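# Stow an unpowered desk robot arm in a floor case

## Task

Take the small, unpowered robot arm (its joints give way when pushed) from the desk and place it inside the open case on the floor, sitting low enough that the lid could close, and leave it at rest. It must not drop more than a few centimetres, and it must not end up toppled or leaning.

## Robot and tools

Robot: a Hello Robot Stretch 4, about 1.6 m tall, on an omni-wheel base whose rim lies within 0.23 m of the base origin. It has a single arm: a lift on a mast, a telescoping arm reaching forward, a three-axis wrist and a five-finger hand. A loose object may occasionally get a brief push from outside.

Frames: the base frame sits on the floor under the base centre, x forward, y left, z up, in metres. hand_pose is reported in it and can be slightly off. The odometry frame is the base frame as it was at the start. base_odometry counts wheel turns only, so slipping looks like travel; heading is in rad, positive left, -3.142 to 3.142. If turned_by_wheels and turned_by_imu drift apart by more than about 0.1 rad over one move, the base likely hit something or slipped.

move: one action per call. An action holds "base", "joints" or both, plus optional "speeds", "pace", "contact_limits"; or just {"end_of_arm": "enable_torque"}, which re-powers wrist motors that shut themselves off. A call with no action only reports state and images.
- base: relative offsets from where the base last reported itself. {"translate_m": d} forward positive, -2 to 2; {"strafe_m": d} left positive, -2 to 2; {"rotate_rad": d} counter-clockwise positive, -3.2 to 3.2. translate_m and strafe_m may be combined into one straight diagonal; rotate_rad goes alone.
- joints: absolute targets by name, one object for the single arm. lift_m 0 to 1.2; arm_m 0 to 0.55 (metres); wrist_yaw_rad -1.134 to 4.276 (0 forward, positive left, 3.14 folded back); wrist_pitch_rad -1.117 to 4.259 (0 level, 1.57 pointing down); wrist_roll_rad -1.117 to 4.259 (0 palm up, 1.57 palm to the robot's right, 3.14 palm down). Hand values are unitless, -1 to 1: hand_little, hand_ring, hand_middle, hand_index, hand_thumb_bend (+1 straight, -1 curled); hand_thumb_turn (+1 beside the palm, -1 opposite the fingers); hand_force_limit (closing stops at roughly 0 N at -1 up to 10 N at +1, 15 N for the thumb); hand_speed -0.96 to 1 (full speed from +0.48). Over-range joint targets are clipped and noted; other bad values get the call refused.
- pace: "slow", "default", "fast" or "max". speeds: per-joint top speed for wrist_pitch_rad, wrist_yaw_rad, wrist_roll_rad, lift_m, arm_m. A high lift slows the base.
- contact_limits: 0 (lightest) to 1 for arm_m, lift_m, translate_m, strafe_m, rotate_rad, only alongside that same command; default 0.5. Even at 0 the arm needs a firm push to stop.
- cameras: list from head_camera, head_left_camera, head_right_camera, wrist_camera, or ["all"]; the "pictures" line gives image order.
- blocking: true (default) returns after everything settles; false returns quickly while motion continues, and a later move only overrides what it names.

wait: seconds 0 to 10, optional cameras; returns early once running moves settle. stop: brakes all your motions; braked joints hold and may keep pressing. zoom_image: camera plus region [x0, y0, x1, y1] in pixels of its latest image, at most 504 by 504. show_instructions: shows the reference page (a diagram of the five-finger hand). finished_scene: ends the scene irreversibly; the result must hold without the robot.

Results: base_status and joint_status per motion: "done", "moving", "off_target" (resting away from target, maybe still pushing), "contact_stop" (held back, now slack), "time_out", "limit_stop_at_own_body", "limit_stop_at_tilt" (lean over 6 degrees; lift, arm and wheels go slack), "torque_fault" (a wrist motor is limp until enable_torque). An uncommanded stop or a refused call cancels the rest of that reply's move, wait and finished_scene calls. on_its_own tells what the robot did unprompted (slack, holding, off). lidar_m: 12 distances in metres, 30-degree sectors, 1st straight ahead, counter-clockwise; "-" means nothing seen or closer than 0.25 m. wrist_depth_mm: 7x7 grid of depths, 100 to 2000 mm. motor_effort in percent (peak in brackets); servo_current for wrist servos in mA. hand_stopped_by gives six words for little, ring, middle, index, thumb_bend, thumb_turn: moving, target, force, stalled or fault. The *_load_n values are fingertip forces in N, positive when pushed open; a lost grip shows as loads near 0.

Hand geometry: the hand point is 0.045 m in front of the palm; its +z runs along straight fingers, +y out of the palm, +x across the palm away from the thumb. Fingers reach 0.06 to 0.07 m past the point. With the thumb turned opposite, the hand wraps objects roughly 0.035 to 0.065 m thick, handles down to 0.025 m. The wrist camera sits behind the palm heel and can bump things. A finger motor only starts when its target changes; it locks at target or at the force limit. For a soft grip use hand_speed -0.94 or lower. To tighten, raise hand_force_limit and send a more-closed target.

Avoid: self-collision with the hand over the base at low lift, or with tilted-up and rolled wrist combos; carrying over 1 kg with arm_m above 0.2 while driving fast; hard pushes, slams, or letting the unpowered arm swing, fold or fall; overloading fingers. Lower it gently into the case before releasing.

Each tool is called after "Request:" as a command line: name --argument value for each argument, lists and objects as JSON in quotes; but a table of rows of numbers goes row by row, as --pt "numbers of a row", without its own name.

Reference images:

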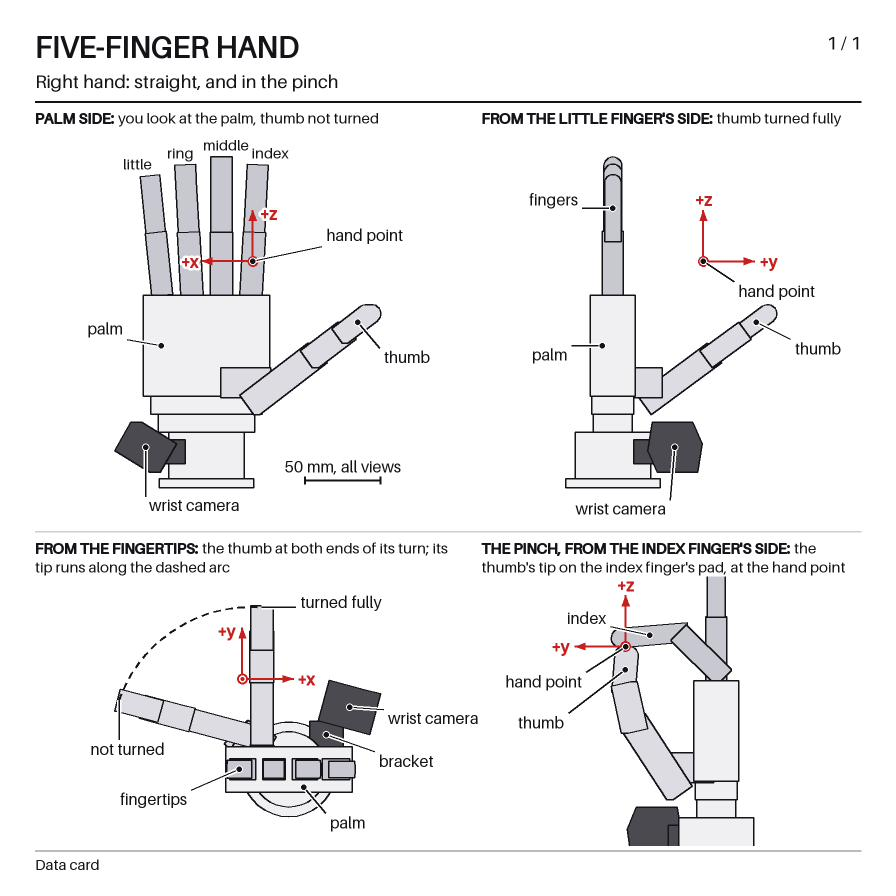

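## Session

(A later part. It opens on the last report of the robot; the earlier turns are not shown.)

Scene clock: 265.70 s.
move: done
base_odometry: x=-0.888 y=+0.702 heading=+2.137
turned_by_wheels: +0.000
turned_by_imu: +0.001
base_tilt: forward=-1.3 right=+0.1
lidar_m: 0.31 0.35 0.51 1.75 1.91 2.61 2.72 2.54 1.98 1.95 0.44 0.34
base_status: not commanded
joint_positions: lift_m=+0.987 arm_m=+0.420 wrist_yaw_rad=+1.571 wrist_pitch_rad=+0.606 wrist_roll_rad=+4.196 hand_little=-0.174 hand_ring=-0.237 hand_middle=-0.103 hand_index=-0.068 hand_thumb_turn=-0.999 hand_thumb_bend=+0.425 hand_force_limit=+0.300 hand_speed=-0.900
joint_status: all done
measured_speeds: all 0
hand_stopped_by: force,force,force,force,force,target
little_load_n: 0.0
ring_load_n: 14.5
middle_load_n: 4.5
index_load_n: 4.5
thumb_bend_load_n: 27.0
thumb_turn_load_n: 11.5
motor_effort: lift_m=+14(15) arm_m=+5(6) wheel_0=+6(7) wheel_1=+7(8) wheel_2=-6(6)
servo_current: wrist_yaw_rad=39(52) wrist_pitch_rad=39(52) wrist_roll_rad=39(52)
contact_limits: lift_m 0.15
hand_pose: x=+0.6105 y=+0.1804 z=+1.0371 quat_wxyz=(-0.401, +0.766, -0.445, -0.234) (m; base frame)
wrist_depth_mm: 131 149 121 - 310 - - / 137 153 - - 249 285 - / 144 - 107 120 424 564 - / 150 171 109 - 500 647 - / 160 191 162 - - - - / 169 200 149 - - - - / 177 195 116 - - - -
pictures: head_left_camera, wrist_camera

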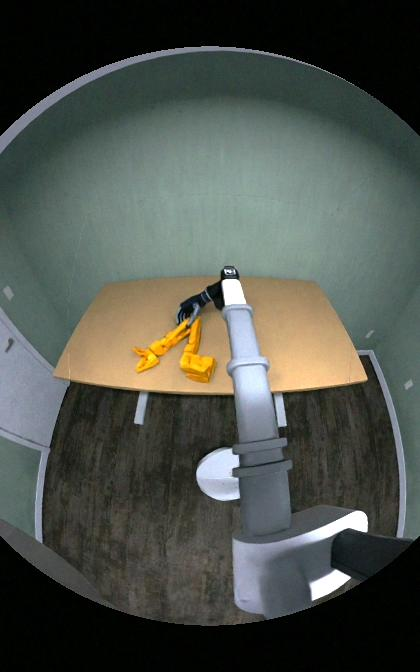

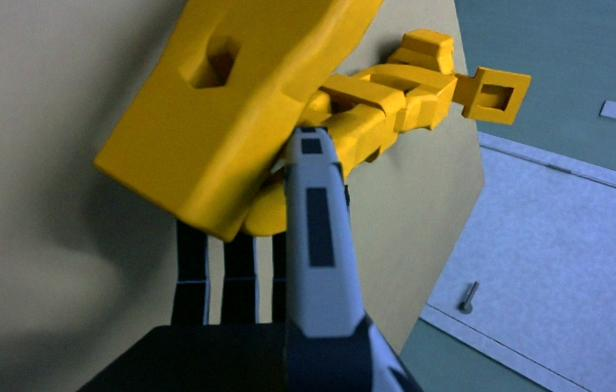

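Request:
move --joints '{"hand_thumb_bend": 0.55}' --cameras '["head_left_camera", "wrist_camera"]'

Request:
zoom_image --camera "head_left_camera" --region '[100, 240, 280, 410]'

Scene clock: 267.67 s.
move: done
base_odometry: x=-0.888 y=+0.702 heading=+2.137
turned_by_wheels: +0.000
turned_by_imu: +0.001
base_tilt: forward=-1.3 right=+0.2
lidar_m: 0.31 0.35 0.51 1.76 1.92 2.62 2.71 2.56 1.98 1.93 0.44 0.34
base_status: not commanded
joint_positions: lift_m=+0.987 arm_m=+0.420 wrist_yaw_rad=+1.571 wrist_pitch_rad=+0.606 wrist_roll_rad=+4.196 hand_little=-0.174 hand_ring=-0.239 hand_middle=-0.103 hand_index=-0.068 hand_thumb_turn=-1.000 hand_thumb_bend=+0.551 hand_force_limit=+0.300 hand_speed=-0.900
joint_status: all done
measured_speeds: all 0
hand_stopped_by: force,force,force,force,target,target
little_load_n: 0.0
ring_load_n: 0.0
middle_load_n: 2.5
index_load_n: 0.0
thumb_bend_load_n: 2.0
thumb_turn_load_n: 0.5
motor_effort: lift_m=+14(15) arm_m=+5(6) wheel_0=+6(7) wheel_1=+7(8) wheel_2=-6(6)
servo_current: wrist_yaw_rad=39(78) wrist_pitch_rad=46(52) wrist_roll_rad=39(59)
contact_limits: lift_m 0.15
hand_pose: x=+0.6105 y=+0.1804 z=+1.0371 quat_wxyz=(-0.401, +0.766, -0.445, -0.234) (m; base frame)
wrist_depth_mm: 131 148 - 107 310 - - / 137 151 106 - 239 289 - / 144 113 104 122 410 544 - / 150 174 112 - 500 661 - / 159 191 162 - - - - / 169 200 150 - - - - / 177 195 116 - - - -
pictures: head_left_camera, wrist_camera

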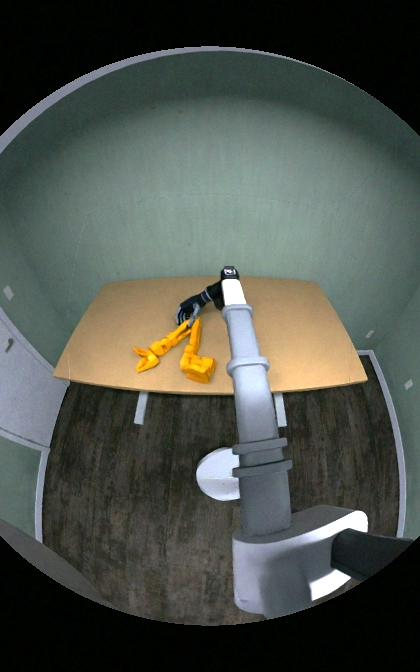

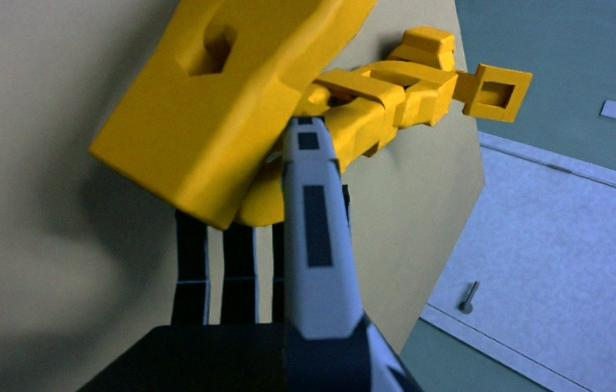

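Scaled by 2.800 from the camera's 420x672 image, which has a finer 600x960 frame.

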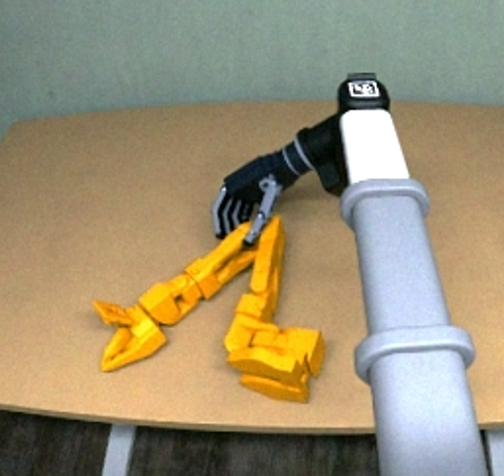

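Request:
move --joints '{"lift_m": 0.967}' --speeds '{"lift_m": 0.04}' --contact_limits '{"lift_m": 0.1}' --cameras '["head_left_camera", "wrist_camera"]'

Request:
zoom_image --camera "head_left_camera" --region '[100, 240, 280, 410]'

Scene clock: 269.13 s.
move: done
base_odometry: x=-0.888 y=+0.702 heading=+2.136
turned_by_wheels: +0.000
turned_by_imu: +0.001
base_tilt: forward=-1.2 right=+0.2
lidar_m: 0.32 0.34 0.50 1.75 1.90 2.62 2.70 2.56 1.97 1.95 0.43 0.32
base_status: not commanded
joint_positions: lift_m=+0.967 arm_m=+0.420 wrist_yaw_rad=+1.571 wrist_pitch_rad=+0.606 wrist_roll_rad=+4.196 hand_little=-0.174 hand_ring=-0.239 hand_middle=-0.104 hand_index=-0.068 hand_thumb_turn=-1.000 hand_thumb_bend=+0.551 hand_force_limit=+0.300 hand_speed=-0.900
joint_status: all done
measured_speeds: all 0
hand_stopped_by: force,force,force,force,target,target
little_load_n: 0.0
ring_load_n: 1.0
middle_load_n: 1.5
index_load_n: 0.0
thumb_bend_load_n: 3.0
thumb_turn_load_n: 0.0
motor_effort: lift_m=+14(15) arm_m=+5(5) wheel_0=+6(7) wheel_1=+7(8) wheel_2=-6(6)
servo_current: wrist_yaw_rad=39(65) wrist_pitch_rad=46(52) wrist_roll_rad=46(52)
contact_limits: lift_m 0.1
hand_pose: x=+0.6105 y=+0.1804 z=+1.0171 quat_wxyz=(-0.401, +0.766, -0.445, -0.234) (m; base frame)
wrist_depth_mm: 117 131 - 106 281 - - / 120 132 106 - 237 263 - / 129 110 106 125 362 521 - / 133 153 121 - 439 597 - / 141 170 166 - - 676 - / 150 176 150 - - - - / 156 173 116 - - - -
pictures: head_left_camera, wrist_camera

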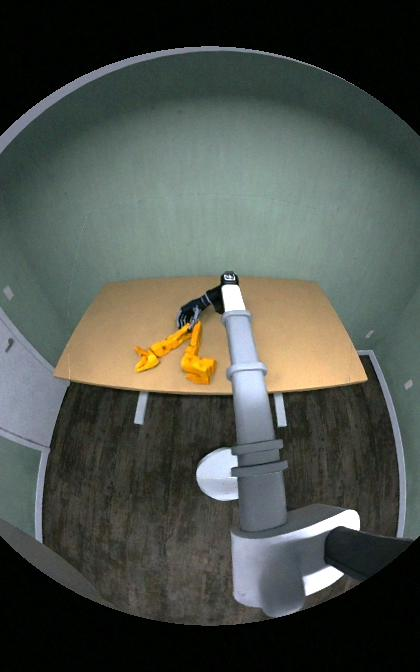

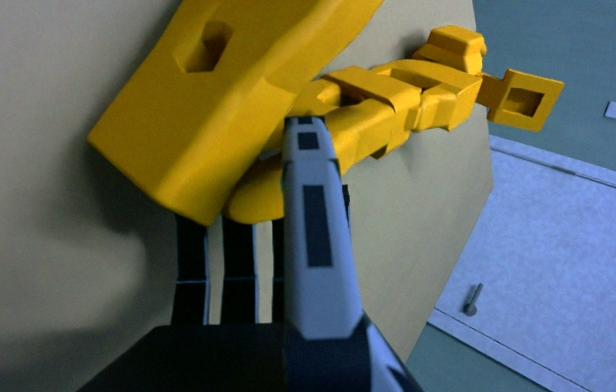

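Scaled by 2.800 from the camera's 420x672 image, which has a finer 600x960 frame.

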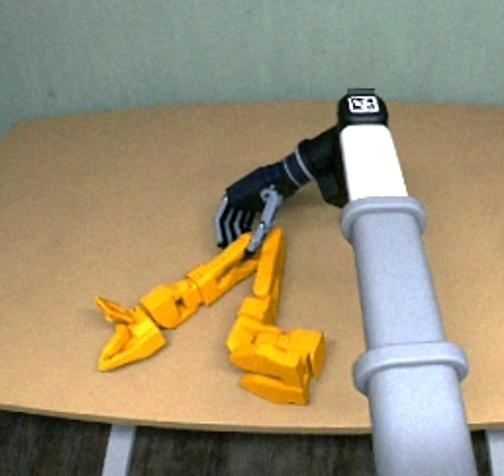

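Request:
move --joints '{"hand_thumb_bend": 1.0, "hand_index": 0.9, "hand_middle": 0.9, "hand_ring": 0.9, "hand_little": 0.9}' --cameras '["head_left_camera", "wrist_camera"]'

Request:
zoom_image --camera "head_left_camera" --region '[100, 240, 280, 410]'

Scene clock: 274.73 s.
move: done
base_odometry: x=-0.888 y=+0.702 heading=+2.136
turned_by_wheels: +0.000
turned_by_imu: +0.002
base_tilt: forward=-1.2 right=+0.1
lidar_m: 0.32 0.34 0.49 1.76 1.89 2.60 2.70 2.57 1.97 1.94 0.44 0.33
base_status: not commanded
joint_positions: lift_m=+0.967 arm_m=+0.420 wrist_yaw_rad=+1.571 wrist_pitch_rad=+0.602 wrist_roll_rad=+4.197 hand_little=+0.900 hand_ring=+0.900 hand_middle=+0.900 hand_index=+0.900 hand_thumb_turn=-1.000 hand_thumb_bend=+0.999 hand_force_limit=+0.300 hand_speed=-0.900
joint_status: all done
measured_speeds: all 0
hand_stopped_by: target,target,target,target,target,target
little_load_n: 0.0
ring_load_n: -0.5
middle_load_n: 0.0
index_load_n: 0.0
thumb_bend_load_n: -0.5
thumb_turn_load_n: 1.0
motor_effort: lift_m=+14(15) arm_m=+5(6) wheel_0=+6(7) wheel_1=+7(8) wheel_2=-6(7)
servo_current: wrist_yaw_rad=59(72) wrist_pitch_rad=39(52) wrist_roll_rad=33(59)
contact_limits: lift_m 0.1
hand_pose: x=+0.6105 y=+0.1809 z=+1.0178 quat_wxyz=(-0.402, +0.765, -0.446, -0.235) (m; base frame)
wrist_depth_mm: - - - 108 272 - - / 120 - - 113 228 264 - / 131 - 108 - 384 512 - / 135 155 128 - 459 609 - / 143 171 215 259 - - - / 151 177 200 - - - - / 157 174 116 - - - -
pictures: head_left_camera, wrist_camera

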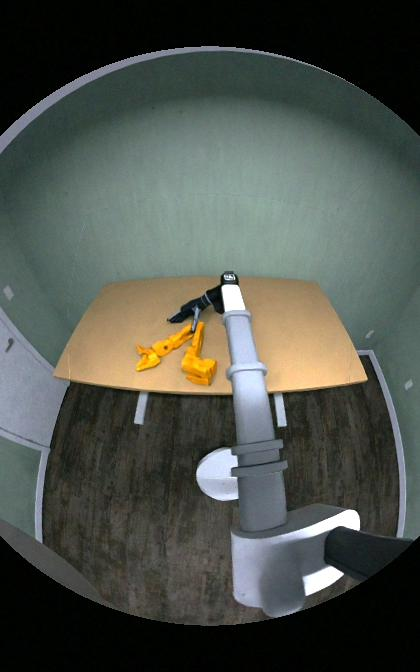

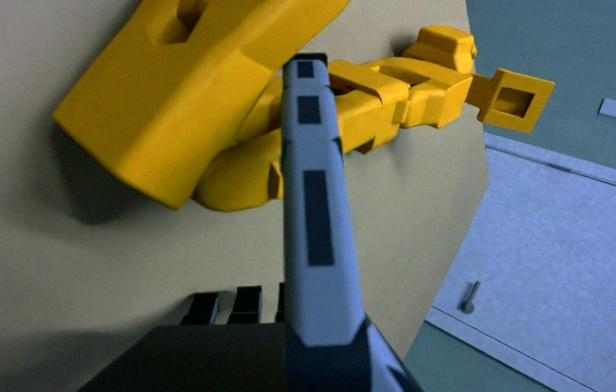

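Scaled by 2.800 from the camera's 420x672 image, which has a finer 600x960 frame.

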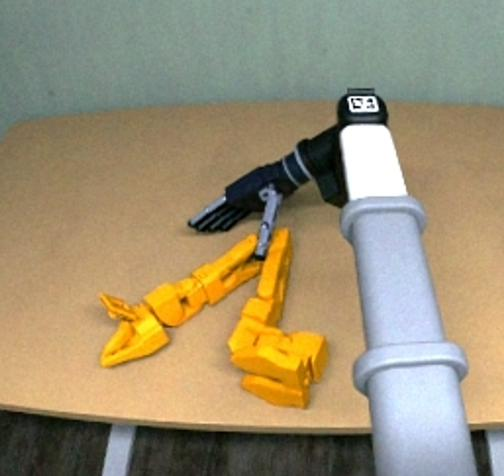

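Request:
move --base '{"strafe_m": -0.1}' --joints '{"lift_m": 1.037}' --pace "slow" --speeds '{"lift_m": 0.07}'

Request:
move --joints '{"lift_m": 1.19, "wrist_pitch_rad": 0.4, "wrist_roll_rad": 3.14, "arm_m": 0.2}' --cameras '["all"]'

Scene clock: 279.63 s.
move: done
base_odometry: x=-0.804 y=+0.756 heading=+2.136
turned_by_wheels: +0.000
turned_by_imu: +0.002
base_tilt: forward=-1.3 right=+0.1
lidar_m: 0.32 0.34 0.49 1.85 2.01 2.69 2.78 2.43 1.87 1.84 0.43 0.34
base_status: done
joint_positions: lift_m=+1.037 arm_m=+0.420 wrist_yaw_rad=+1.571 wrist_pitch_rad=+0.602 wrist_roll_rad=+4.197 hand_little=+0.900 hand_ring=+0.900 hand_middle=+0.900 hand_index=+0.900 hand_thumb_turn=-1.000 hand_thumb_bend=+1.000 hand_force_limit=+0.300 hand_speed=-0.900
joint_status: all done
measured_speeds: all 0
hand_stopped_by: target,target,target,target,target,target
little_load_n: -0.5
ring_load_n: 0.0
middle_load_n: 0.0
index_load_n: 0.0
thumb_bend_load_n: -0.5
thumb_turn_load_n: 0.0
motor_effort: lift_m=+24(26) arm_m=+5(5) wheel_0=+6(12) wheel_1=-7(11) wheel_2=+0(5)
servo_current: wrist_yaw_rad=59(65) wrist_pitch_rad=39(52) wrist_roll_rad=46(52)
hand_pose: x=+0.6105 y=+0.1809 z=+1.0870 quat_wxyz=(-0.402, +0.765, -0.446, -0.235) (m; base frame)
wrist_depth_mm: 170 201 240 249 418 - - / 178 209 241 117 442 - - / 189 221 229 - 399 1708 - / 199 236 272 - - - - / 208 251 315 382 - - - / 221 259 184 - - - - / 232 254 116 - - - -
pictures: none

Scene clock: 281.40 s.
move: done
base_odometry: x=-0.804 y=+0.756 heading=+2.136
turned_by_wheels: +0.000
turned_by_imu: +0.001
base_tilt: forward=-1.3 right=+0.1
lidar_m: 0.30 0.34 0.46 1.85 1.99 2.68 2.76 2.41 1.88 1.85 0.45 0.32
base_status: not commanded
joint_positions: lift_m=+1.190 arm_m=+0.200 wrist_yaw_rad=+1.571 wrist_pitch_rad=+0.409 wrist_roll_rad=+3.143 hand_little=+0.900 hand_ring=+0.900 hand_middle=+0.900 hand_index=+0.900 hand_thumb_turn=-1.000 hand_thumb_bend=+1.000 hand_force_limit=+0.300 hand_speed=-0.900
joint_status: all done
measured_speeds: all 0
hand_stopped_by: target,target,target,target,target,target
little_load_n: 0.0
ring_load_n: 0.0
middle_load_n: 0.0
index_load_n: -0.5
thumb_bend_load_n: 0.0
thumb_turn_load_n: 0.0
motor_effort: lift_m=+24(26) arm_m=-6(7) wheel_0=+6(6) wheel_1=-8(8) wheel_2=+0(1)
servo_current: wrist_yaw_rad=46(59) wrist_pitch_rad=52(124) wrist_roll_rad=46(98)
hand_pose: x=+0.4275 y=+0.1793 z=+1.2245 quat_wxyz=(-0.549, +0.836, -0.001, -0.001) (m; base frame)
wrist_depth_mm: 384 345 397 399 1537 1576 1618 / 445 462 421 116 1863 1863 1921 / 549 564 580 - - - - / 723 723 768 - - - - / - - 1756 - - - - / - - 182 - - - - / - - 116 - - - -
pictures: head_camera, head_left_camera, head_right_camera, wrist_camera

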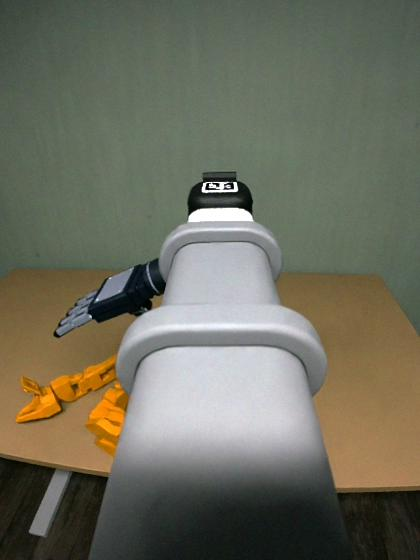

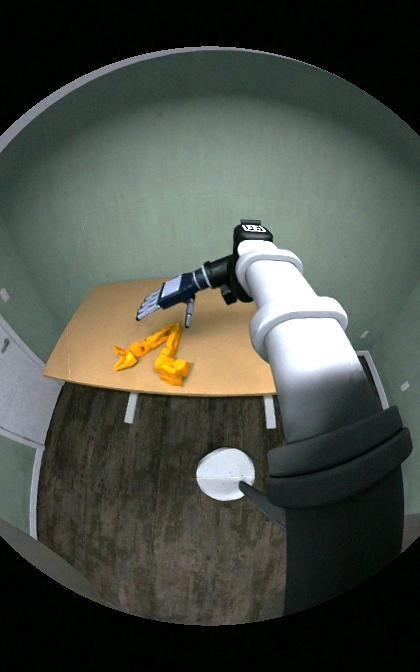

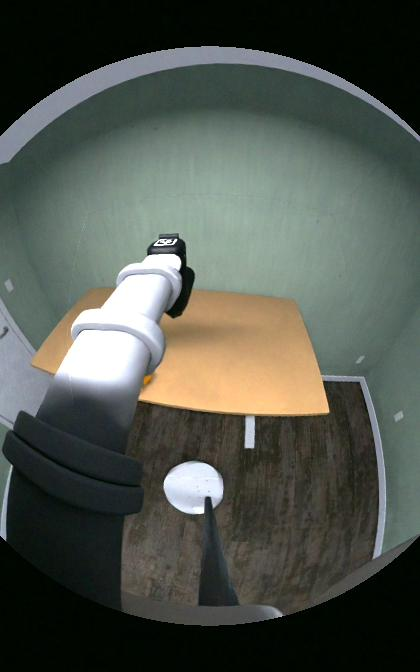

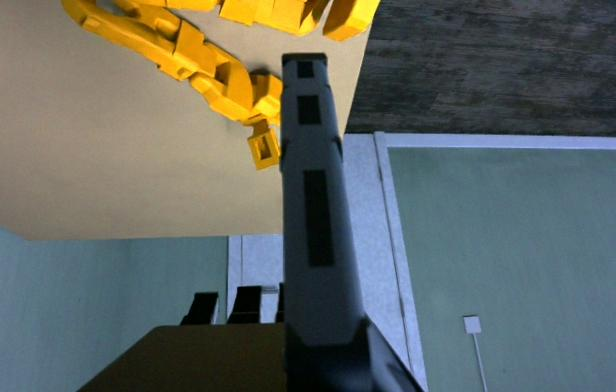

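Request:
move --base '{"strafe_m": 0.22}' --joints '{"arm_m": 0.33, "wrist_pitch_rad": 1.57, "wrist_roll_rad": 3.14}' --cameras '["head_camera", "head_left_camera", "wrist_camera"]'

Scene clock: 284.60 s.
move: done
base_odometry: x=-0.989 y=+0.638 heading=+2.136
turned_by_wheels: +0.000
turned_by_imu: +0.002
base_tilt: forward=-1.2 right=+0.1
lidar_m: 0.32 0.35 0.52 1.64 1.78 2.58 2.56 2.73 2.09 2.04 0.45 0.33
base_status: done
joint_positions: lift_m=+1.190 arm_m=+0.330 wrist_yaw_rad=+1.571 wrist_pitch_rad=+1.568 wrist_roll_rad=+3.143 hand_little=+0.900 hand_ring=+0.900 hand_middle=+0.900 hand_index=+0.900 hand_thumb_turn=-1.000 hand_thumb_bend=+1.000 hand_force_limit=+0.300 hand_speed=-0.900
joint_status: all done
measured_speeds: all 0
hand_stopped_by: target,target,target,target,target,target
little_load_n: 0.0
ring_load_n: 0.0
middle_load_n: 0.0
index_load_n: 0.0
thumb_bend_load_n: 0.0
thumb_turn_load_n: 0.0
motor_effort: lift_m=+24(24) arm_m=+5(7) wheel_0=-4(21) wheel_1=+6(15) wheel_2=+0(4)
servo_current: wrist_yaw_rad=59(72) wrist_pitch_rad=46(78) wrist_roll_rad=46(65)
hand_pose: x=+0.5572 y=-0.0594 z=+1.1462 quat_wxyz=(-0.002, +1.000, -0.001, +0.000) (m; base frame)
wrist_depth_mm: 343 345 353 355 357 359 1308 / 343 343 349 117 357 362 1336 / 342 345 347 - 357 357 1308 / 340 343 347 - 357 283 1336 / 338 343 343 - - 290 255 / 340 342 183 - - 297 1308 / 338 338 116 - - 357 1308
pictures: head_camera, head_left_camera, wrist_camera

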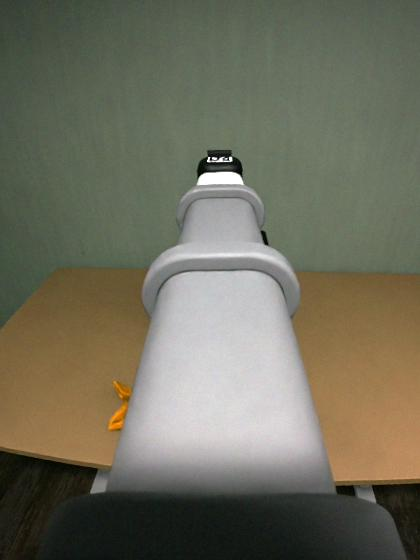

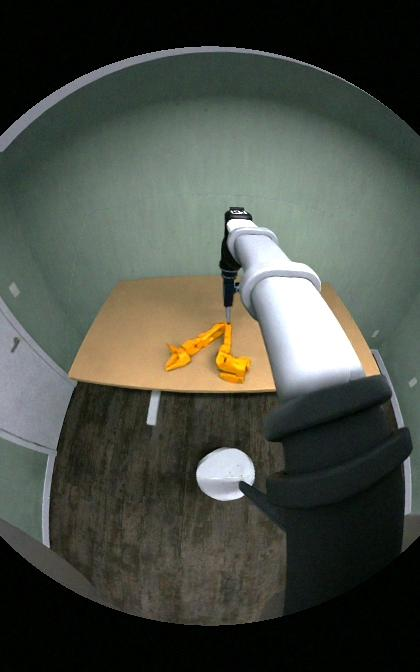

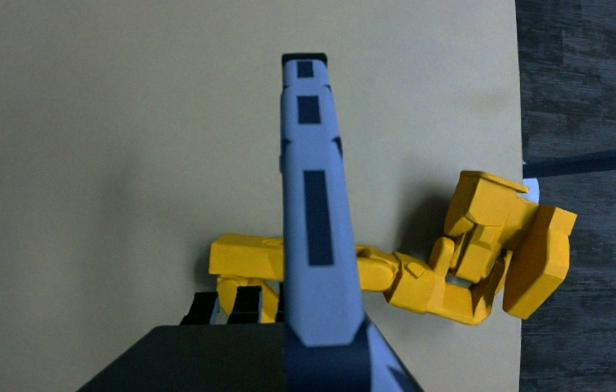

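Request:
move --base '{"strafe_m": 0.1}' --joints '{"arm_m": 0.28, "hand_thumb_turn": 1.0}' --cameras '["wrist_camera"]'

Scene clock: 295.80 s.
move: done
base_odometry: x=-1.074 y=+0.584 heading=+2.137
turned_by_wheels: +0.000
turned_by_imu: +0.005
base_tilt: forward=-1.3 right=+0.2
lidar_m: 0.33 0.35 0.52 1.54 1.68 2.45 2.52 2.85 2.20 2.15 0.47 0.33
base_status: done
joint_positions: lift_m=+1.190 arm_m=+0.280 wrist_yaw_rad=+1.571 wrist_pitch_rad=+1.568 wrist_roll_rad=+3.143 hand_little=+0.900 hand_ring=+0.900 hand_middle=+0.900 hand_index=+0.900 hand_thumb_turn=+1.000 hand_thumb_bend=+1.000 hand_force_limit=+0.300 hand_speed=-0.900
joint_status: all done
measured_speeds: all 0
hand_stopped_by: target,target,target,target,target,target
little_load_n: 0.0
ring_load_n: 0.0
middle_load_n: 0.0
index_load_n: 0.0
thumb_bend_load_n: 0.0
thumb_turn_load_n: 0.0
motor_effort: lift_m=+23(25) arm_m=-6(7) wheel_0=-3(17) wheel_1=+4(15) wheel_2=+0(4)
servo_current: wrist_yaw_rad=52(72) wrist_pitch_rad=52(52) wrist_roll_rad=46(52)
hand_pose: x=+0.5077 y=-0.0594 z=+1.1462 quat_wxyz=(-0.002, +1.000, +0.000, +0.000) (m; base frame)
wrist_depth_mm: 342 345 349 351 357 1336 1336 / 342 345 351 353 289 278 1336 / 340 345 347 349 293 274 1336 / 342 343 347 351 353 357 1336 / 340 342 345 351 353 355 - / 338 342 184 180 351 - - / 340 340 116 - - - -
pictures: wrist_camera

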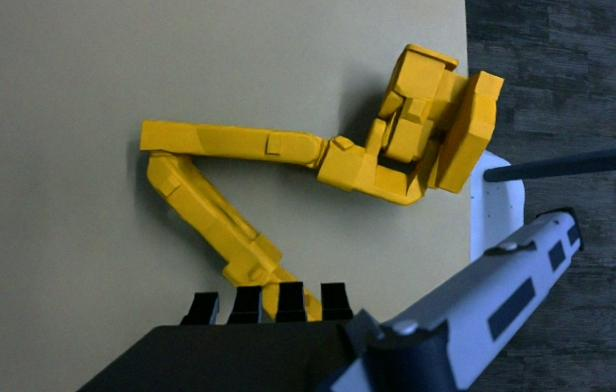

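Request:
move --base '{"strafe_m": 0.1}' --cameras '["wrist_camera"]'

Scene clock: 298.73 s.
move: done
base_odometry: x=-1.158 y=+0.531 heading=+2.137
turned_by_wheels: +0.000
turned_by_imu: +0.002
base_tilt: forward=-1.3 right=+0.2
lidar_m: 0.34 0.36 0.52 1.43 1.57 2.32 2.61 2.97 2.30 2.25 0.47 0.35
base_status: done
joint_positions: lift_m=+1.190 arm_m=+0.280 wrist_yaw_rad=+1.571 wrist_pitch_rad=+1.568 wrist_roll_rad=+3.143 hand_little=+0.900 hand_ring=+0.900 hand_middle=+0.900 hand_index=+0.900 hand_thumb_turn=+1.000 hand_thumb_bend=+1.000 hand_force_limit=+0.300 hand_speed=-0.900
joint_status: not commanded
measured_speeds: all 0
hand_stopped_by: target,target,target,target,target,target
little_load_n: 0.0
ring_load_n: 0.0
middle_load_n: 0.0
index_load_n: 0.0
thumb_bend_load_n: 0.0
thumb_turn_load_n: 0.0
motor_effort: lift_m=+24(24) arm_m=-5(6) wheel_0=-2(17) wheel_1=+6(14) wheel_2=+0(4)
servo_current: wrist_yaw_rad=33(65) wrist_pitch_rad=39(52) wrist_roll_rad=46(52)
hand_pose: x=+0.5077 y=-0.0594 z=+1.1462 quat_wxyz=(-0.002, +1.000, +0.000, +0.000) (m; base frame)
wrist_depth_mm: 343 345 319 287 294 1366 1336 / 342 347 349 353 355 1336 1308 / 342 345 297 351 355 1308 1308 / 342 343 347 300 355 357 1366 / 340 343 345 349 353 359 - / 340 342 184 181 351 - - / 338 340 116 - - - -
pictures: wrist_camera

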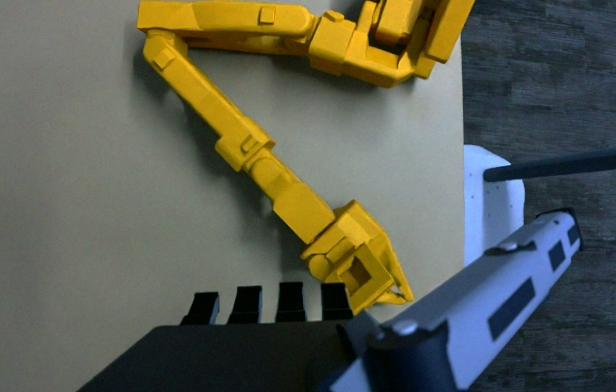

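Request:
move --base '{"strafe_m": -0.157}' --joints '{"arm_m": 0.277, "lift_m": 1.16, "wrist_yaw_rad": 0.645, "wrist_pitch_rad": 0.725, "wrist_roll_rad": 3.14, "hand_thumb_turn": -1.0, "hand_thumb_bend": 0.5, "hand_index": 0.6, "hand_middle": 0.6, "hand_ring": 0.6, "hand_little": 0.6, "hand_speed": -0.6}' --cameras '["wrist_camera", "head_left_camera"]'

Scene clock: 317.17 s.
move: done
base_odometry: x=-1.025 y=+0.615 heading=+2.136
turned_by_wheels: +0.000
turned_by_imu: +0.001
base_tilt: forward=-1.3 right=+0.2
lidar_m: 0.33 0.36 0.51 1.60 1.72 2.57 2.54 2.79 2.15 2.09 0.47 0.34
base_status: done
joint_positions: lift_m=+1.160 arm_m=+0.277 wrist_yaw_rad=+0.646 wrist_pitch_rad=+0.733 wrist_roll_rad=+3.143 hand_little=+0.600 hand_ring=+0.600 hand_middle=+0.600 hand_index=+0.600 hand_thumb_turn=-1.000 hand_thumb_bend=+0.500 hand_force_limit=+0.300 hand_speed=-0.600
joint_status: all done
measured_speeds: all 0
hand_stopped_by: target,target,target,target,target,target
little_load_n: 0.0
ring_load_n: 0.0
middle_load_n: 0.0
index_load_n: 0.0
thumb_bend_load_n: 0.5
thumb_turn_load_n: 0.0
motor_effort: lift_m=+14(22) arm_m=-5(7) wheel_0=+1(20) wheel_1=-6(14) wheel_2=+0(4)
servo_current: wrist_yaw_rad=20(85) wrist_pitch_rad=52(130) wrist_roll_rad=39(72)
hand_pose: x=+0.5814 y=+0.0297 z=+1.1458 quat_wxyz=(-0.364, +0.817, -0.408, +0.181) (m; base frame)
wrist_depth_mm: 286 285 273 250 252 249 245 / 314 320 332 334 336 343 250 / 355 362 368 357 375 392 397 / 410 418 427 427 445 449 459 / 477 488 480 - - 539 554 / - 569 165 - - 640 - / - - 116 - - - -
pictures: head_left_camera, wrist_camera

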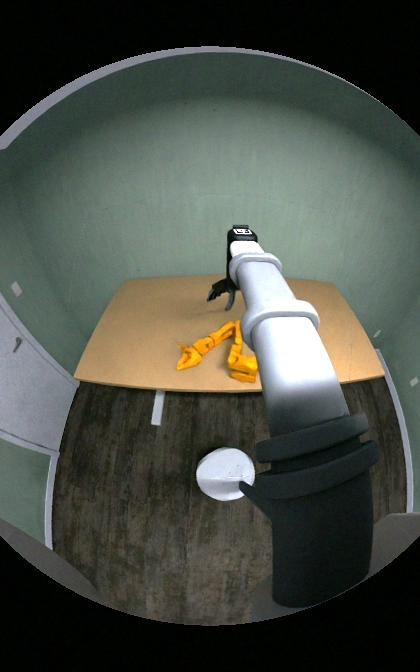

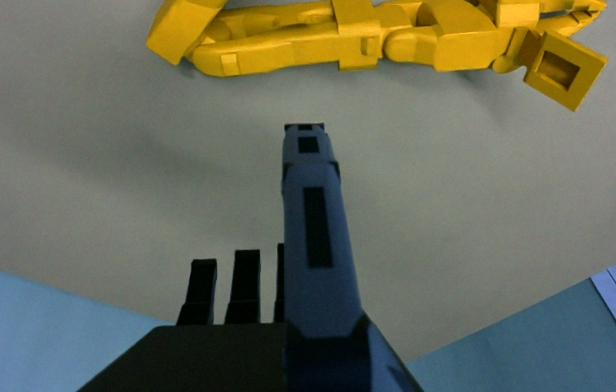

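Request:
move --joints '{"lift_m": 1.078}' --cameras '["wrist_camera"]'

Scene clock: 319.63 s.
move: done
base_odometry: x=-1.025 y=+0.615 heading=+2.136
turned_by_wheels: +0.000
turned_by_imu: +0.001
base_tilt: forward=-1.3 right=+0.2
lidar_m: 0.33 0.35 0.51 1.60 1.74 2.56 2.58 2.78 2.16 2.10 0.43 0.35
base_status: not commanded
joint_positions: lift_m=+1.078 arm_m=+0.277 wrist_yaw_rad=+0.646 wrist_pitch_rad=+0.733 wrist_roll_rad=+3.143 hand_little=+0.600 hand_ring=+0.600 hand_middle=+0.600 hand_index=+0.600 hand_thumb_turn=-1.000 hand_thumb_bend=+0.500 hand_force_limit=+0.300 hand_speed=-0.600
joint_status: all done
measured_speeds: all 0
hand_stopped_by: target,target,target,target,target,target
little_load_n: 0.0
ring_load_n: 0.0
middle_load_n: 0.0
index_load_n: 0.0
thumb_bend_load_n: 0.0
thumb_turn_load_n: 0.0
motor_effort: lift_m=+14(14) arm_m=-5(6) wheel_0=+1(2) wheel_1=-6(7) wheel_2=+0(1)
servo_current: wrist_yaw_rad=39(52) wrist_pitch_rad=52(65) wrist_roll_rad=39(52)
hand_pose: x=+0.5814 y=+0.0298 z=+1.0638 quat_wxyz=(-0.364, +0.817, -0.408, +0.181) (m; base frame)
wrist_depth_mm: 208 208 146 216 220 220 - / 230 183 210 196 189 191 187 / 262 267 278 189 278 291 290 / 298 304 312 315 325 330 336 / 349 359 351 - - 394 407 / 427 430 165 - - 488 508 / - 496 116 - - 615 -
pictures: wrist_camera

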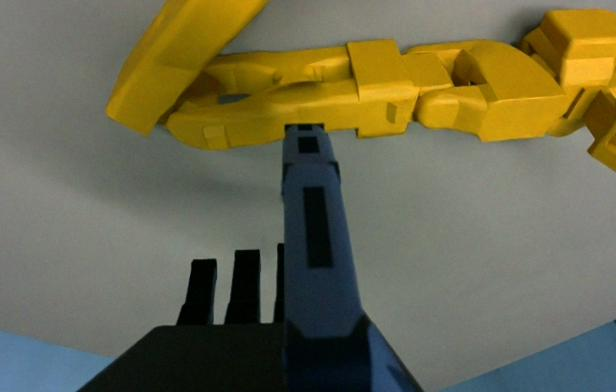

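Request:
move --base '{"strafe_m": -0.025}' --joints '{"wrist_yaw_rad": 0.785, "arm_m": 0.265}' --pace "slow"

Request:
move --joints '{"lift_m": 1.045, "wrist_pitch_rad": 0.725}' --pace "slow" --cameras '["wrist_camera"]'

Scene clock: 323.87 s.
move: done
base_odometry: x=-1.005 y=+0.628 heading=+2.136
turned_by_wheels: +0.000
turned_by_imu: +0.002
base_tilt: forward=-1.2 right=+0.1
lidar_m: 0.32 0.35 0.51 1.63 1.75 2.59 2.57 2.71 2.12 2.08 0.46 0.34
base_status: done
joint_positions: lift_m=+1.078 arm_m=+0.265 wrist_yaw_rad=+0.783 wrist_pitch_rad=+0.733 wrist_roll_rad=+3.143 hand_little=+0.600 hand_ring=+0.600 hand_middle=+0.600 hand_index=+0.600 hand_thumb_turn=-1.000 hand_thumb_bend=+0.500 hand_force_limit=+0.300 hand_speed=-0.600
joint_status: all done
measured_speeds: all 0
hand_stopped_by: target,target,target,target,target,target
little_load_n: 0.0
ring_load_n: 0.0
middle_load_n: 0.0
index_load_n: 0.0
thumb_bend_load_n: 0.0
thumb_turn_load_n: 0.5
motor_effort: lift_m=+14(14) arm_m=-5(7) wheel_0=+7(13) wheel_1=-6(11) wheel_2=+0(3)
servo_current: wrist_yaw_rad=0(85) wrist_pitch_rad=46(59) wrist_roll_rad=39(52)
hand_pose: x=+0.5642 y=+0.0478 z=+1.0638 quat_wxyz=(-0.376, +0.843, -0.351, +0.156) (m; base frame)
wrist_depth_mm: 208 209 148 221 221 226 227 / 229 189 221 230 236 238 - / 259 264 198 199 214 213 - / 300 304 312 315 325 330 336 / 351 357 351 - - 399 407 / 427 427 165 - - 488 512 / - 496 116 - - 609 1255
pictures: none

Scene clock: 324.97 s.
move: done
base_odometry: x=-1.005 y=+0.628 heading=+2.136
turned_by_wheels: +0.000
turned_by_imu: +0.000
base_tilt: forward=-1.3 right=+0.2
lidar_m: 0.33 0.36 0.52 1.62 1.76 2.59 2.56 2.74 2.12 2.08 0.44 0.33
base_status: not commanded
joint_positions: lift_m=+1.045 arm_m=+0.265 wrist_yaw_rad=+0.783 wrist_pitch_rad=+0.733 wrist_roll_rad=+3.143 hand_little=+0.600 hand_ring=+0.600 hand_middle=+0.600 hand_index=+0.600 hand_thumb_turn=-1.000 hand_thumb_bend=+0.500 hand_force_limit=+0.300 hand_speed=-0.600
joint_status: all done
measured_speeds: all 0
hand_stopped_by: target,target,target,target,target,target
little_load_n: 0.0
ring_load_n: 0.0
middle_load_n: 0.0
index_load_n: 0.0
thumb_bend_load_n: 0.0
thumb_turn_load_n: 0.0
motor_effort: lift_m=+13(14) arm_m=-5(6) wheel_0=+7(7) wheel_1=-6(7) wheel_2=+0(1)
servo_current: wrist_yaw_rad=39(59) wrist_pitch_rad=52(72) wrist_roll_rad=46(59)
hand_pose: x=+0.5642 y=+0.0478 z=+1.0309 quat_wxyz=(-0.376, +0.843, -0.351, +0.156) (m; base frame)
wrist_depth_mm: 175 178 123 114 191 192 195 / 197 173 127 207 211 213 215 / 219 160 192 137 - 205 - / 254 260 179 - 191 193 192 / 298 306 297 - - 338 347 / 364 368 165 - - 415 439 / 445 427 116 - - 530 564
pictures: wrist_camera

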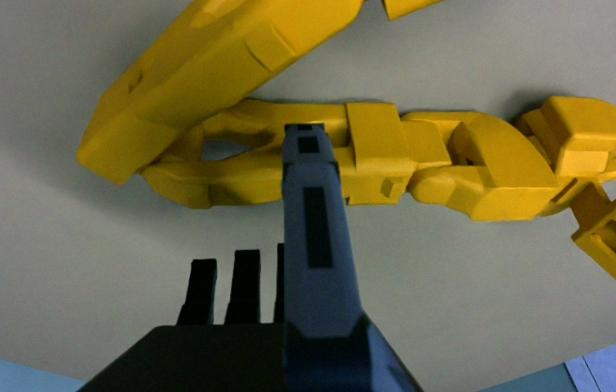

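Request:
move --base '{"strafe_m": -0.0106}' --joints '{"arm_m": 0.2545}' --pace "slow"

Request:
move --joints '{"lift_m": 1.03}' --pace "slow" --contact_limits '{"lift_m": 0.1}' --cameras '["wrist_camera"]'

Scene clock: 327.93 s.
move: done
base_odometry: x=-0.996 y=+0.634 heading=+2.136
turned_by_wheels: +0.000
turned_by_imu: +0.001
base_tilt: forward=-1.3 right=+0.2
lidar_m: 0.32 0.35 0.50 1.63 1.78 2.58 2.55 2.73 2.11 2.06 0.47 0.35
base_status: done
joint_positions: lift_m=+1.045 arm_m=+0.255 wrist_yaw_rad=+0.784 wrist_pitch_rad=+0.733 wrist_roll_rad=+3.143 hand_little=+0.600 hand_ring=+0.600 hand_middle=+0.600 hand_index=+0.600 hand_thumb_turn=-1.000 hand_thumb_bend=+0.500 hand_force_limit=+0.300 hand_speed=-0.600
joint_status: all done
measured_speeds: all 0
hand_stopped_by: target,target,target,target,target,target
little_load_n: 0.0
ring_load_n: 0.0
middle_load_n: 0.0
index_load_n: 0.0
thumb_bend_load_n: 0.0
thumb_turn_load_n: 0.0
motor_effort: lift_m=+14(14) arm_m=-6(6) wheel_0=+5(12) wheel_1=-7(11) wheel_2=+0(3)
servo_current: wrist_yaw_rad=39(72) wrist_pitch_rad=52(65) wrist_roll_rad=33(52)
hand_pose: x=+0.5537 y=+0.0478 z=+1.0309 quat_wxyz=(-0.376, +0.843, -0.351, +0.156) (m; base frame)
wrist_depth_mm: 175 180 158 117 121 193 194 / 196 195 132 127 212 214 213 / 222 175 147 137 228 229 - / 255 263 191 - - 200 - / 298 304 298 - - 340 347 / 364 368 166 - - 415 436 / 442 424 116 - - 535 559
pictures: none

Scene clock: 328.77 s.
move: done
base_odometry: x=-0.996 y=+0.634 heading=+2.136
turned_by_wheels: +0.000
turned_by_imu: +0.000
base_tilt: forward=-1.2 right=+0.2
lidar_m: 0.32 0.35 0.51 1.62 1.77 2.61 2.55 2.73 2.13 2.05 0.46 0.34
base_status: not commanded
joint_positions: lift_m=+1.030 arm_m=+0.255 wrist_yaw_rad=+0.784 wrist_pitch_rad=+0.733 wrist_roll_rad=+3.143 hand_little=+0.600 hand_ring=+0.600 hand_middle=+0.600 hand_index=+0.600 hand_thumb_turn=-1.000 hand_thumb_bend=+0.500 hand_force_limit=+0.300 hand_speed=-0.600
joint_status: all done
measured_speeds: all 0
hand_stopped_by: target,target,target,target,target,target
little_load_n: 0.0
ring_load_n: 0.0
middle_load_n: 0.0
index_load_n: 0.0
thumb_bend_load_n: 0.0
thumb_turn_load_n: 0.0
motor_effort: lift_m=+13(14) arm_m=-5(6) wheel_0=+5(6) wheel_1=-7(8) wheel_2=+0(1)
servo_current: wrist_yaw_rad=52(65) wrist_pitch_rad=52(59) wrist_roll_rad=39(52)
contact_limits: lift_m 0.1
hand_pose: x=+0.5537 y=+0.0478 z=+1.0159 quat_wxyz=(-0.376, +0.843, -0.351, +0.156) (m; base frame)
wrist_depth_mm: 163 166 162 - 105 - - / 179 179 131 109 199 197 198 / 209 169 125 118 213 216 220 / 233 163 177 - - 193 198 / 276 282 190 - 202 304 330 / 334 340 166 - - 384 410 / 430 389 116 - - 492 539
pictures: wrist_camera

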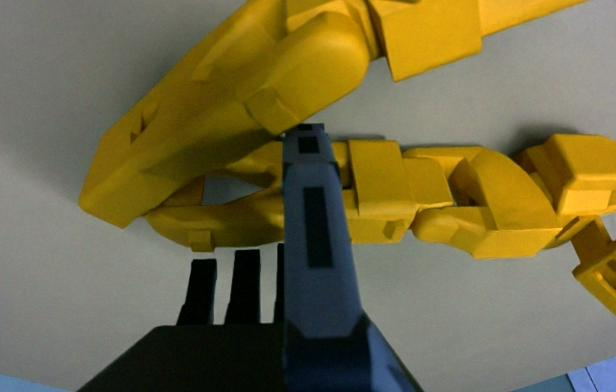

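Request:
move --base '{"strafe_m": 0.002}' --joints '{"arm_m": 0.2565}' --pace "slow"

Request:
move --joints '{"lift_m": 1.016}' --speeds '{"lift_m": 0.04}' --contact_limits '{"lift_m": 0.05}' --cameras '["wrist_camera"]'

Scene clock: 330.57 s.
move: done
base_odometry: x=-0.997 y=+0.633 heading=+2.136
turned_by_wheels: +0.000
turned_by_imu: +0.001
base_tilt: forward=-1.3 right=+0.1
lidar_m: 0.32 0.36 0.52 1.62 1.79 2.60 2.55 2.71 2.10 2.06 0.47 0.33
base_status: done
joint_positions: lift_m=+1.030 arm_m=+0.256 wrist_yaw_rad=+0.784 wrist_pitch_rad=+0.733 wrist_roll_rad=+3.143 hand_little=+0.600 hand_ring=+0.600 hand_middle=+0.600 hand_index=+0.600 hand_thumb_turn=-1.000 hand_thumb_bend=+0.500 hand_force_limit=+0.300 hand_speed=-0.600
joint_status: all done
measured_speeds: all 0
hand_stopped_by: target,target,target,target,target,target
little_load_n: 0.0
ring_load_n: 0.0
middle_load_n: 0.0
index_load_n: 0.0
thumb_bend_load_n: 0.0
thumb_turn_load_n: 0.0
motor_effort: lift_m=+14(14) arm_m=+6(6) wheel_0=-4(11) wheel_1=+3(7) wheel_2=+0(3)
servo_current: wrist_yaw_rad=20(52) wrist_pitch_rad=52(59) wrist_roll_rad=39(46)
contact_limits: lift_m 0.1
hand_pose: x=+0.5552 y=+0.0478 z=+1.0159 quat_wxyz=(-0.376, +0.843, -0.351, +0.156) (m; base frame)
wrist_depth_mm: 163 167 150 - 103 178 - / 180 180 120 111 198 198 197 / 208 159 123 124 213 217 - / 233 163 174 - 188 191 - / 274 281 192 - 294 320 332 / 334 340 165 - - 384 407 / 430 392 116 - - 488 544
pictures: none

Scene clock: 331.33 s.
move: done
base_odometry: x=-0.997 y=+0.633 heading=+2.136
turned_by_wheels: +0.000
turned_by_imu: +0.000
base_tilt: forward=-1.3 right=+0.2
lidar_m: 0.33 0.36 0.50 1.63 1.77 2.59 2.55 2.73 2.11 2.07 0.45 0.34
base_status: not commanded
joint_positions: lift_m=+1.016 arm_m=+0.256 wrist_yaw_rad=+0.784 wrist_pitch_rad=+0.731 wrist_roll_rad=+3.143 hand_little=+0.600 hand_ring=+0.600 hand_middle=+0.600 hand_index=+0.600 hand_thumb_turn=-1.000 hand_thumb_bend=+0.500 hand_force_limit=+0.300 hand_speed=-0.600
joint_status: all done
measured_speeds: all 0
hand_stopped_by: target,target,target,target,target,target
little_load_n: 0.0
ring_load_n: 0.0
middle_load_n: 0.0
index_load_n: 0.0
thumb_bend_load_n: 0.0
thumb_turn_load_n: 0.5
motor_effort: lift_m=+14(14) arm_m=+6(6) wheel_0=-4(4) wheel_1=+3(3) wheel_2=+0(1)
servo_current: wrist_yaw_rad=33(52) wrist_pitch_rad=46(52) wrist_roll_rad=33(46)
contact_limits: lift_m 0.05
hand_pose: x=+0.5554 y=+0.0480 z=+1.0020 quat_wxyz=(-0.377, +0.843, -0.351, +0.156) (m; base frame)
wrist_depth_mm: 149 152 137 - - - - / 165 166 132 - - 185 182 / 187 154 - 104 198 205 204 / 208 137 187 - 179 191 187 / 254 266 163 - - 179 176 / 310 314 166 - - 355 373 / 397 364 115 - - 459 500
pictures: wrist_camera

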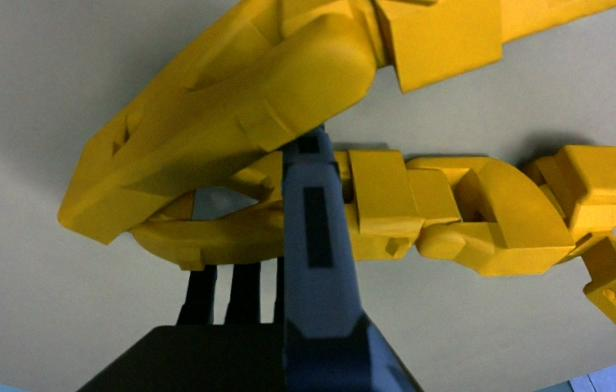

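Request:
move --joints '{"hand_speed": -0.85, "hand_thumb_bend": 0.42}'

Request:
move --joints '{"hand_speed": -0.9, "hand_force_limit": 0.3, "hand_index": -0.6, "hand_middle": -0.6, "hand_ring": -0.6, "hand_little": -0.6}' --cameras '["wrist_camera"]'

Scene clock: 332.93 s.
move: done
base_odometry: x=-0.997 y=+0.633 heading=+2.136
turned_by_wheels: +0.000
turned_by_imu: +0.001
base_tilt: forward=-1.3 right=+0.2
lidar_m: 0.32 0.36 0.51 1.62 1.78 2.61 2.56 2.73 2.11 2.05 0.46 0.35
base_status: not commanded
joint_positions: lift_m=+1.016 arm_m=+0.256 wrist_yaw_rad=+0.784 wrist_pitch_rad=+0.731 wrist_roll_rad=+3.143 hand_little=+0.600 hand_ring=+0.600 hand_middle=+0.600 hand_index=+0.600 hand_thumb_turn=-1.000 hand_thumb_bend=+0.420 hand_force_limit=+0.300 hand_speed=-0.850
joint_status: all done
measured_speeds: all 0
hand_stopped_by: target,target,target,target,target,target
little_load_n: 0.0
ring_load_n: 0.0
middle_load_n: 0.0
index_load_n: -0.5
thumb_bend_load_n: 0.0
thumb_turn_load_n: 0.0
motor_effort: lift_m=+13(14) arm_m=+6(6) wheel_0=-4(4) wheel_1=+3(3) wheel_2=+0(0)
servo_current: wrist_yaw_rad=39(59) wrist_pitch_rad=46(52) wrist_roll_rad=33(59)
contact_limits: lift_m 0.05
hand_pose: x=+0.5554 y=+0.0480 z=+1.0020 quat_wxyz=(-0.377, +0.843, -0.351, +0.156) (m; base frame)
wrist_depth_mm: 148 152 136 - - - - / 165 165 131 - - 185 182 / 187 151 - 107 198 205 203 / 210 137 187 - 179 192 187 / 253 265 163 - - 178 174 / 310 312 166 - - 355 370 / 375 359 115 - - 459 496
pictures: none

Scene clock: 337.40 s.
move: off_target
base_odometry: x=-0.997 y=+0.633 heading=+2.136
turned_by_wheels: +0.000
turned_by_imu: +0.002
base_tilt: forward=-1.3 right=+0.2
lidar_m: 0.30 0.35 0.51 1.64 1.75 2.60 2.56 2.73 2.10 2.06 0.45 0.35
base_status: not commanded
joint_positions: lift_m=+1.016 arm_m=+0.256 wrist_yaw_rad=+0.784 wrist_pitch_rad=+0.731 wrist_roll_rad=+3.143 hand_little=-0.237 hand_ring=-0.133 hand_middle=-0.058 hand_index=-0.050 hand_thumb_turn=-1.000 hand_thumb_bend=+0.423 hand_force_limit=+0.300 hand_speed=-0.900
joint_status: hand_little off_target (ended at -0.237, target -0.600); hand_ring off_target (ended at -0.133, target -0.600); hand_middle off_target (ended at -0.058, target -0.600); hand_index off_target (ended at -0.050, target -0.600); the others done
measured_speeds: all 0
hand_stopped_by: force,force,force,force,target,target
little_load_n: 4.5
ring_load_n: 5.5
middle_load_n: 4.5
index_load_n: 1.5
thumb_bend_load_n: 15.5
thumb_turn_load_n: 4.0
motor_effort: lift_m=+14(15) arm_m=+5(6) wheel_0=-4(4) wheel_1=+3(3) wheel_2=+0(1)
servo_current: wrist_yaw_rad=33(72) wrist_pitch_rad=52(59) wrist_roll_rad=39(59)
contact_limits: lift_m 0.05
hand_pose: x=+0.5554 y=+0.0480 z=+1.0020 quat_wxyz=(-0.377, +0.843, -0.351, +0.156) (m; base frame)
wrist_depth_mm: 148 131 - - 161 162 - / 160 - - 175 177 180 186 / 121 141 178 160 163 182 195 / 215 217 141 - 149 158 158 / 251 257 - - 268 286 303 / 306 309 149 - - 349 370 / 394 357 116 - - 452 492
pictures: wrist_camera

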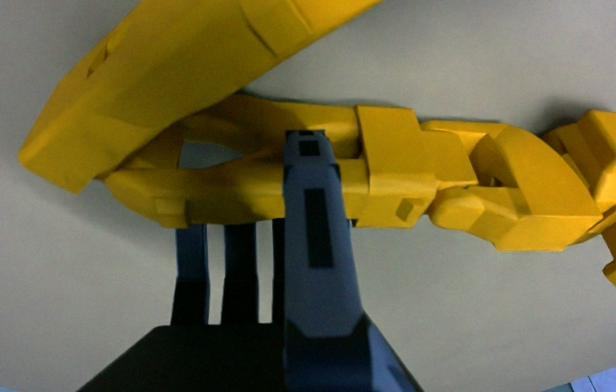

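Request:
move --joints '{"lift_m": 1.12}' --pace "slow" --speeds '{"lift_m": 0.08}' --cameras '["wrist_camera", "head_left_camera"]'

"pace" acts on no motion here: each has its own speed under "speeds". Leave "pace" out
Scene clock: 339.50 s.
base_odometry: x=-0.997 y=+0.633 heading=+2.136
turned_by_wheels: +0.000
turned_by_imu: +0.001
base_tilt: forward=-1.2 right=+0.2
lidar_m: 0.33 0.35 0.49 1.62 1.77 2.59 2.55 2.74 2.09 2.07 0.46 0.34
base_status: not commanded
joint_positions: lift_m=+1.016 arm_m=+0.256 wrist_yaw_rad=+0.784 wrist_pitch_rad=+0.731 wrist_roll_rad=+3.143 hand_little=-0.237 hand_ring=-0.133 hand_middle=-0.058 hand_index=-0.050 hand_thumb_turn=-1.000 hand_thumb_bend=+0.423 hand_force_limit=+0.300 hand_speed=-0.900
joint_status: hand_little off_target (ended at -0.237, target -0.600); hand_ring off_target (ended at -0.133, target -0.600); hand_middle off_target (ended at -0.058, target -0.600); hand_index off_target (ended at -0.050, target -0.600); the others done
measured_speeds: all 0
hand_stopped_by: force,force,force,force,target,target
little_load_n: 4.5
ring_load_n: 5.0
middle_load_n: 4.5
index_load_n: 1.5
thumb_bend_load_n: 15.0
thumb_turn_load_n: 4.0
motor_effort: lift_m=+14(15) arm_m=+6(6) wheel_0=-4(4) wheel_1=+3(3) wheel_2=+0(1)
servo_current: wrist_yaw_rad=46(72) wrist_pitch_rad=52(59) wrist_roll_rad=52(59)
contact_limits: lift_m 0.05
hand_pose: x=+0.5554 y=+0.0480 z=+1.0020 quat_wxyz=(-0.377, +0.843, -0.351, +0.156) (m; base frame)
wrist_depth_mm: 148 131 - - 161 163 - / 160 - - 174 177 180 185 / 121 141 178 160 163 182 196 / 215 216 141 - 149 158 157 / 251 257 - - 268 286 301 / 306 309 149 - - 351 370 / 394 357 116 - - 449 496
pictures: none

Request:
move --joints '{"lift_m": 1.12}' --speeds '{"lift_m": 0.08}' --cameras '["wrist_camera", "head_left_camera"]'

Scene clock: 341.67 s.
move: done
base_odometry: x=-0.997 y=+0.633 heading=+2.136
turned_by_wheels: +0.000
turned_by_imu: +0.001
base_tilt: forward=-1.3 right=+0.2
lidar_m: 0.32 0.35 0.51 1.63 1.78 2.60 2.57 2.75 2.11 2.07 0.46 0.34
base_status: not commanded
joint_positions: lift_m=+1.119 arm_m=+0.256 wrist_yaw_rad=+0.784 wrist_pitch_rad=+0.731 wrist_roll_rad=+3.143 hand_little=-0.237 hand_ring=-0.134 hand_middle=-0.057 hand_index=-0.050 hand_thumb_turn=-1.000 hand_thumb_bend=+0.426 hand_force_limit=+0.300 hand_speed=-0.900
joint_status: all done
measured_speeds: all 0
hand_stopped_by: force,force,force,force,target,target
little_load_n: 0.0
ring_load_n: 0.0
middle_load_n: 20.0
index_load_n: 0.0
thumb_bend_load_n: 30.0
thumb_turn_load_n: 8.0
motor_effort: lift_m=+26(28) arm_m=+5(6) wheel_0=-4(5) wheel_1=+3(3) wheel_2=-1(1)
servo_current: wrist_yaw_rad=20(59) wrist_pitch_rad=46(65) wrist_roll_rad=39(52)
hand_pose: x=+0.5554 y=+0.0480 z=+1.1050 quat_wxyz=(-0.377, +0.843, -0.350, +0.156) (m; base frame)
wrist_depth_mm: 245 118 - 108 262 262 262 / 265 - - 286 277 220 294 / - - - 137 174 203 - / - - 125 - 382 387 394 / 433 449 - - - 462 473 / 504 508 150 - - 564 585 / - - 116 - - - 1308
pictures: head_left_camera, wrist_camera

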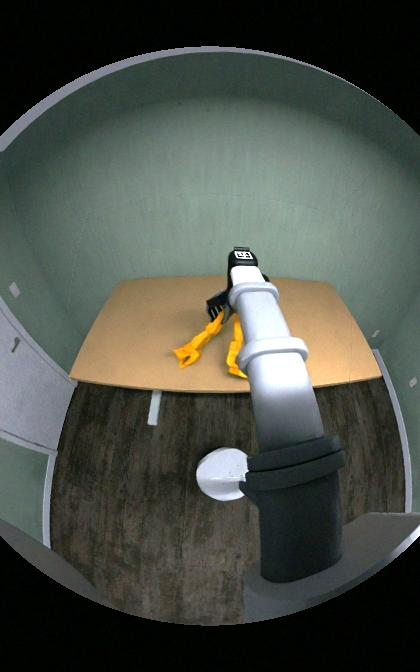

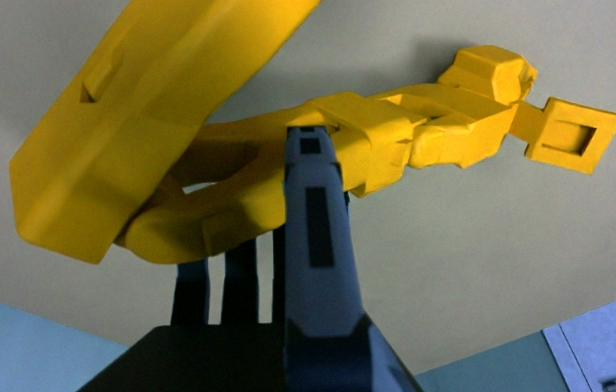

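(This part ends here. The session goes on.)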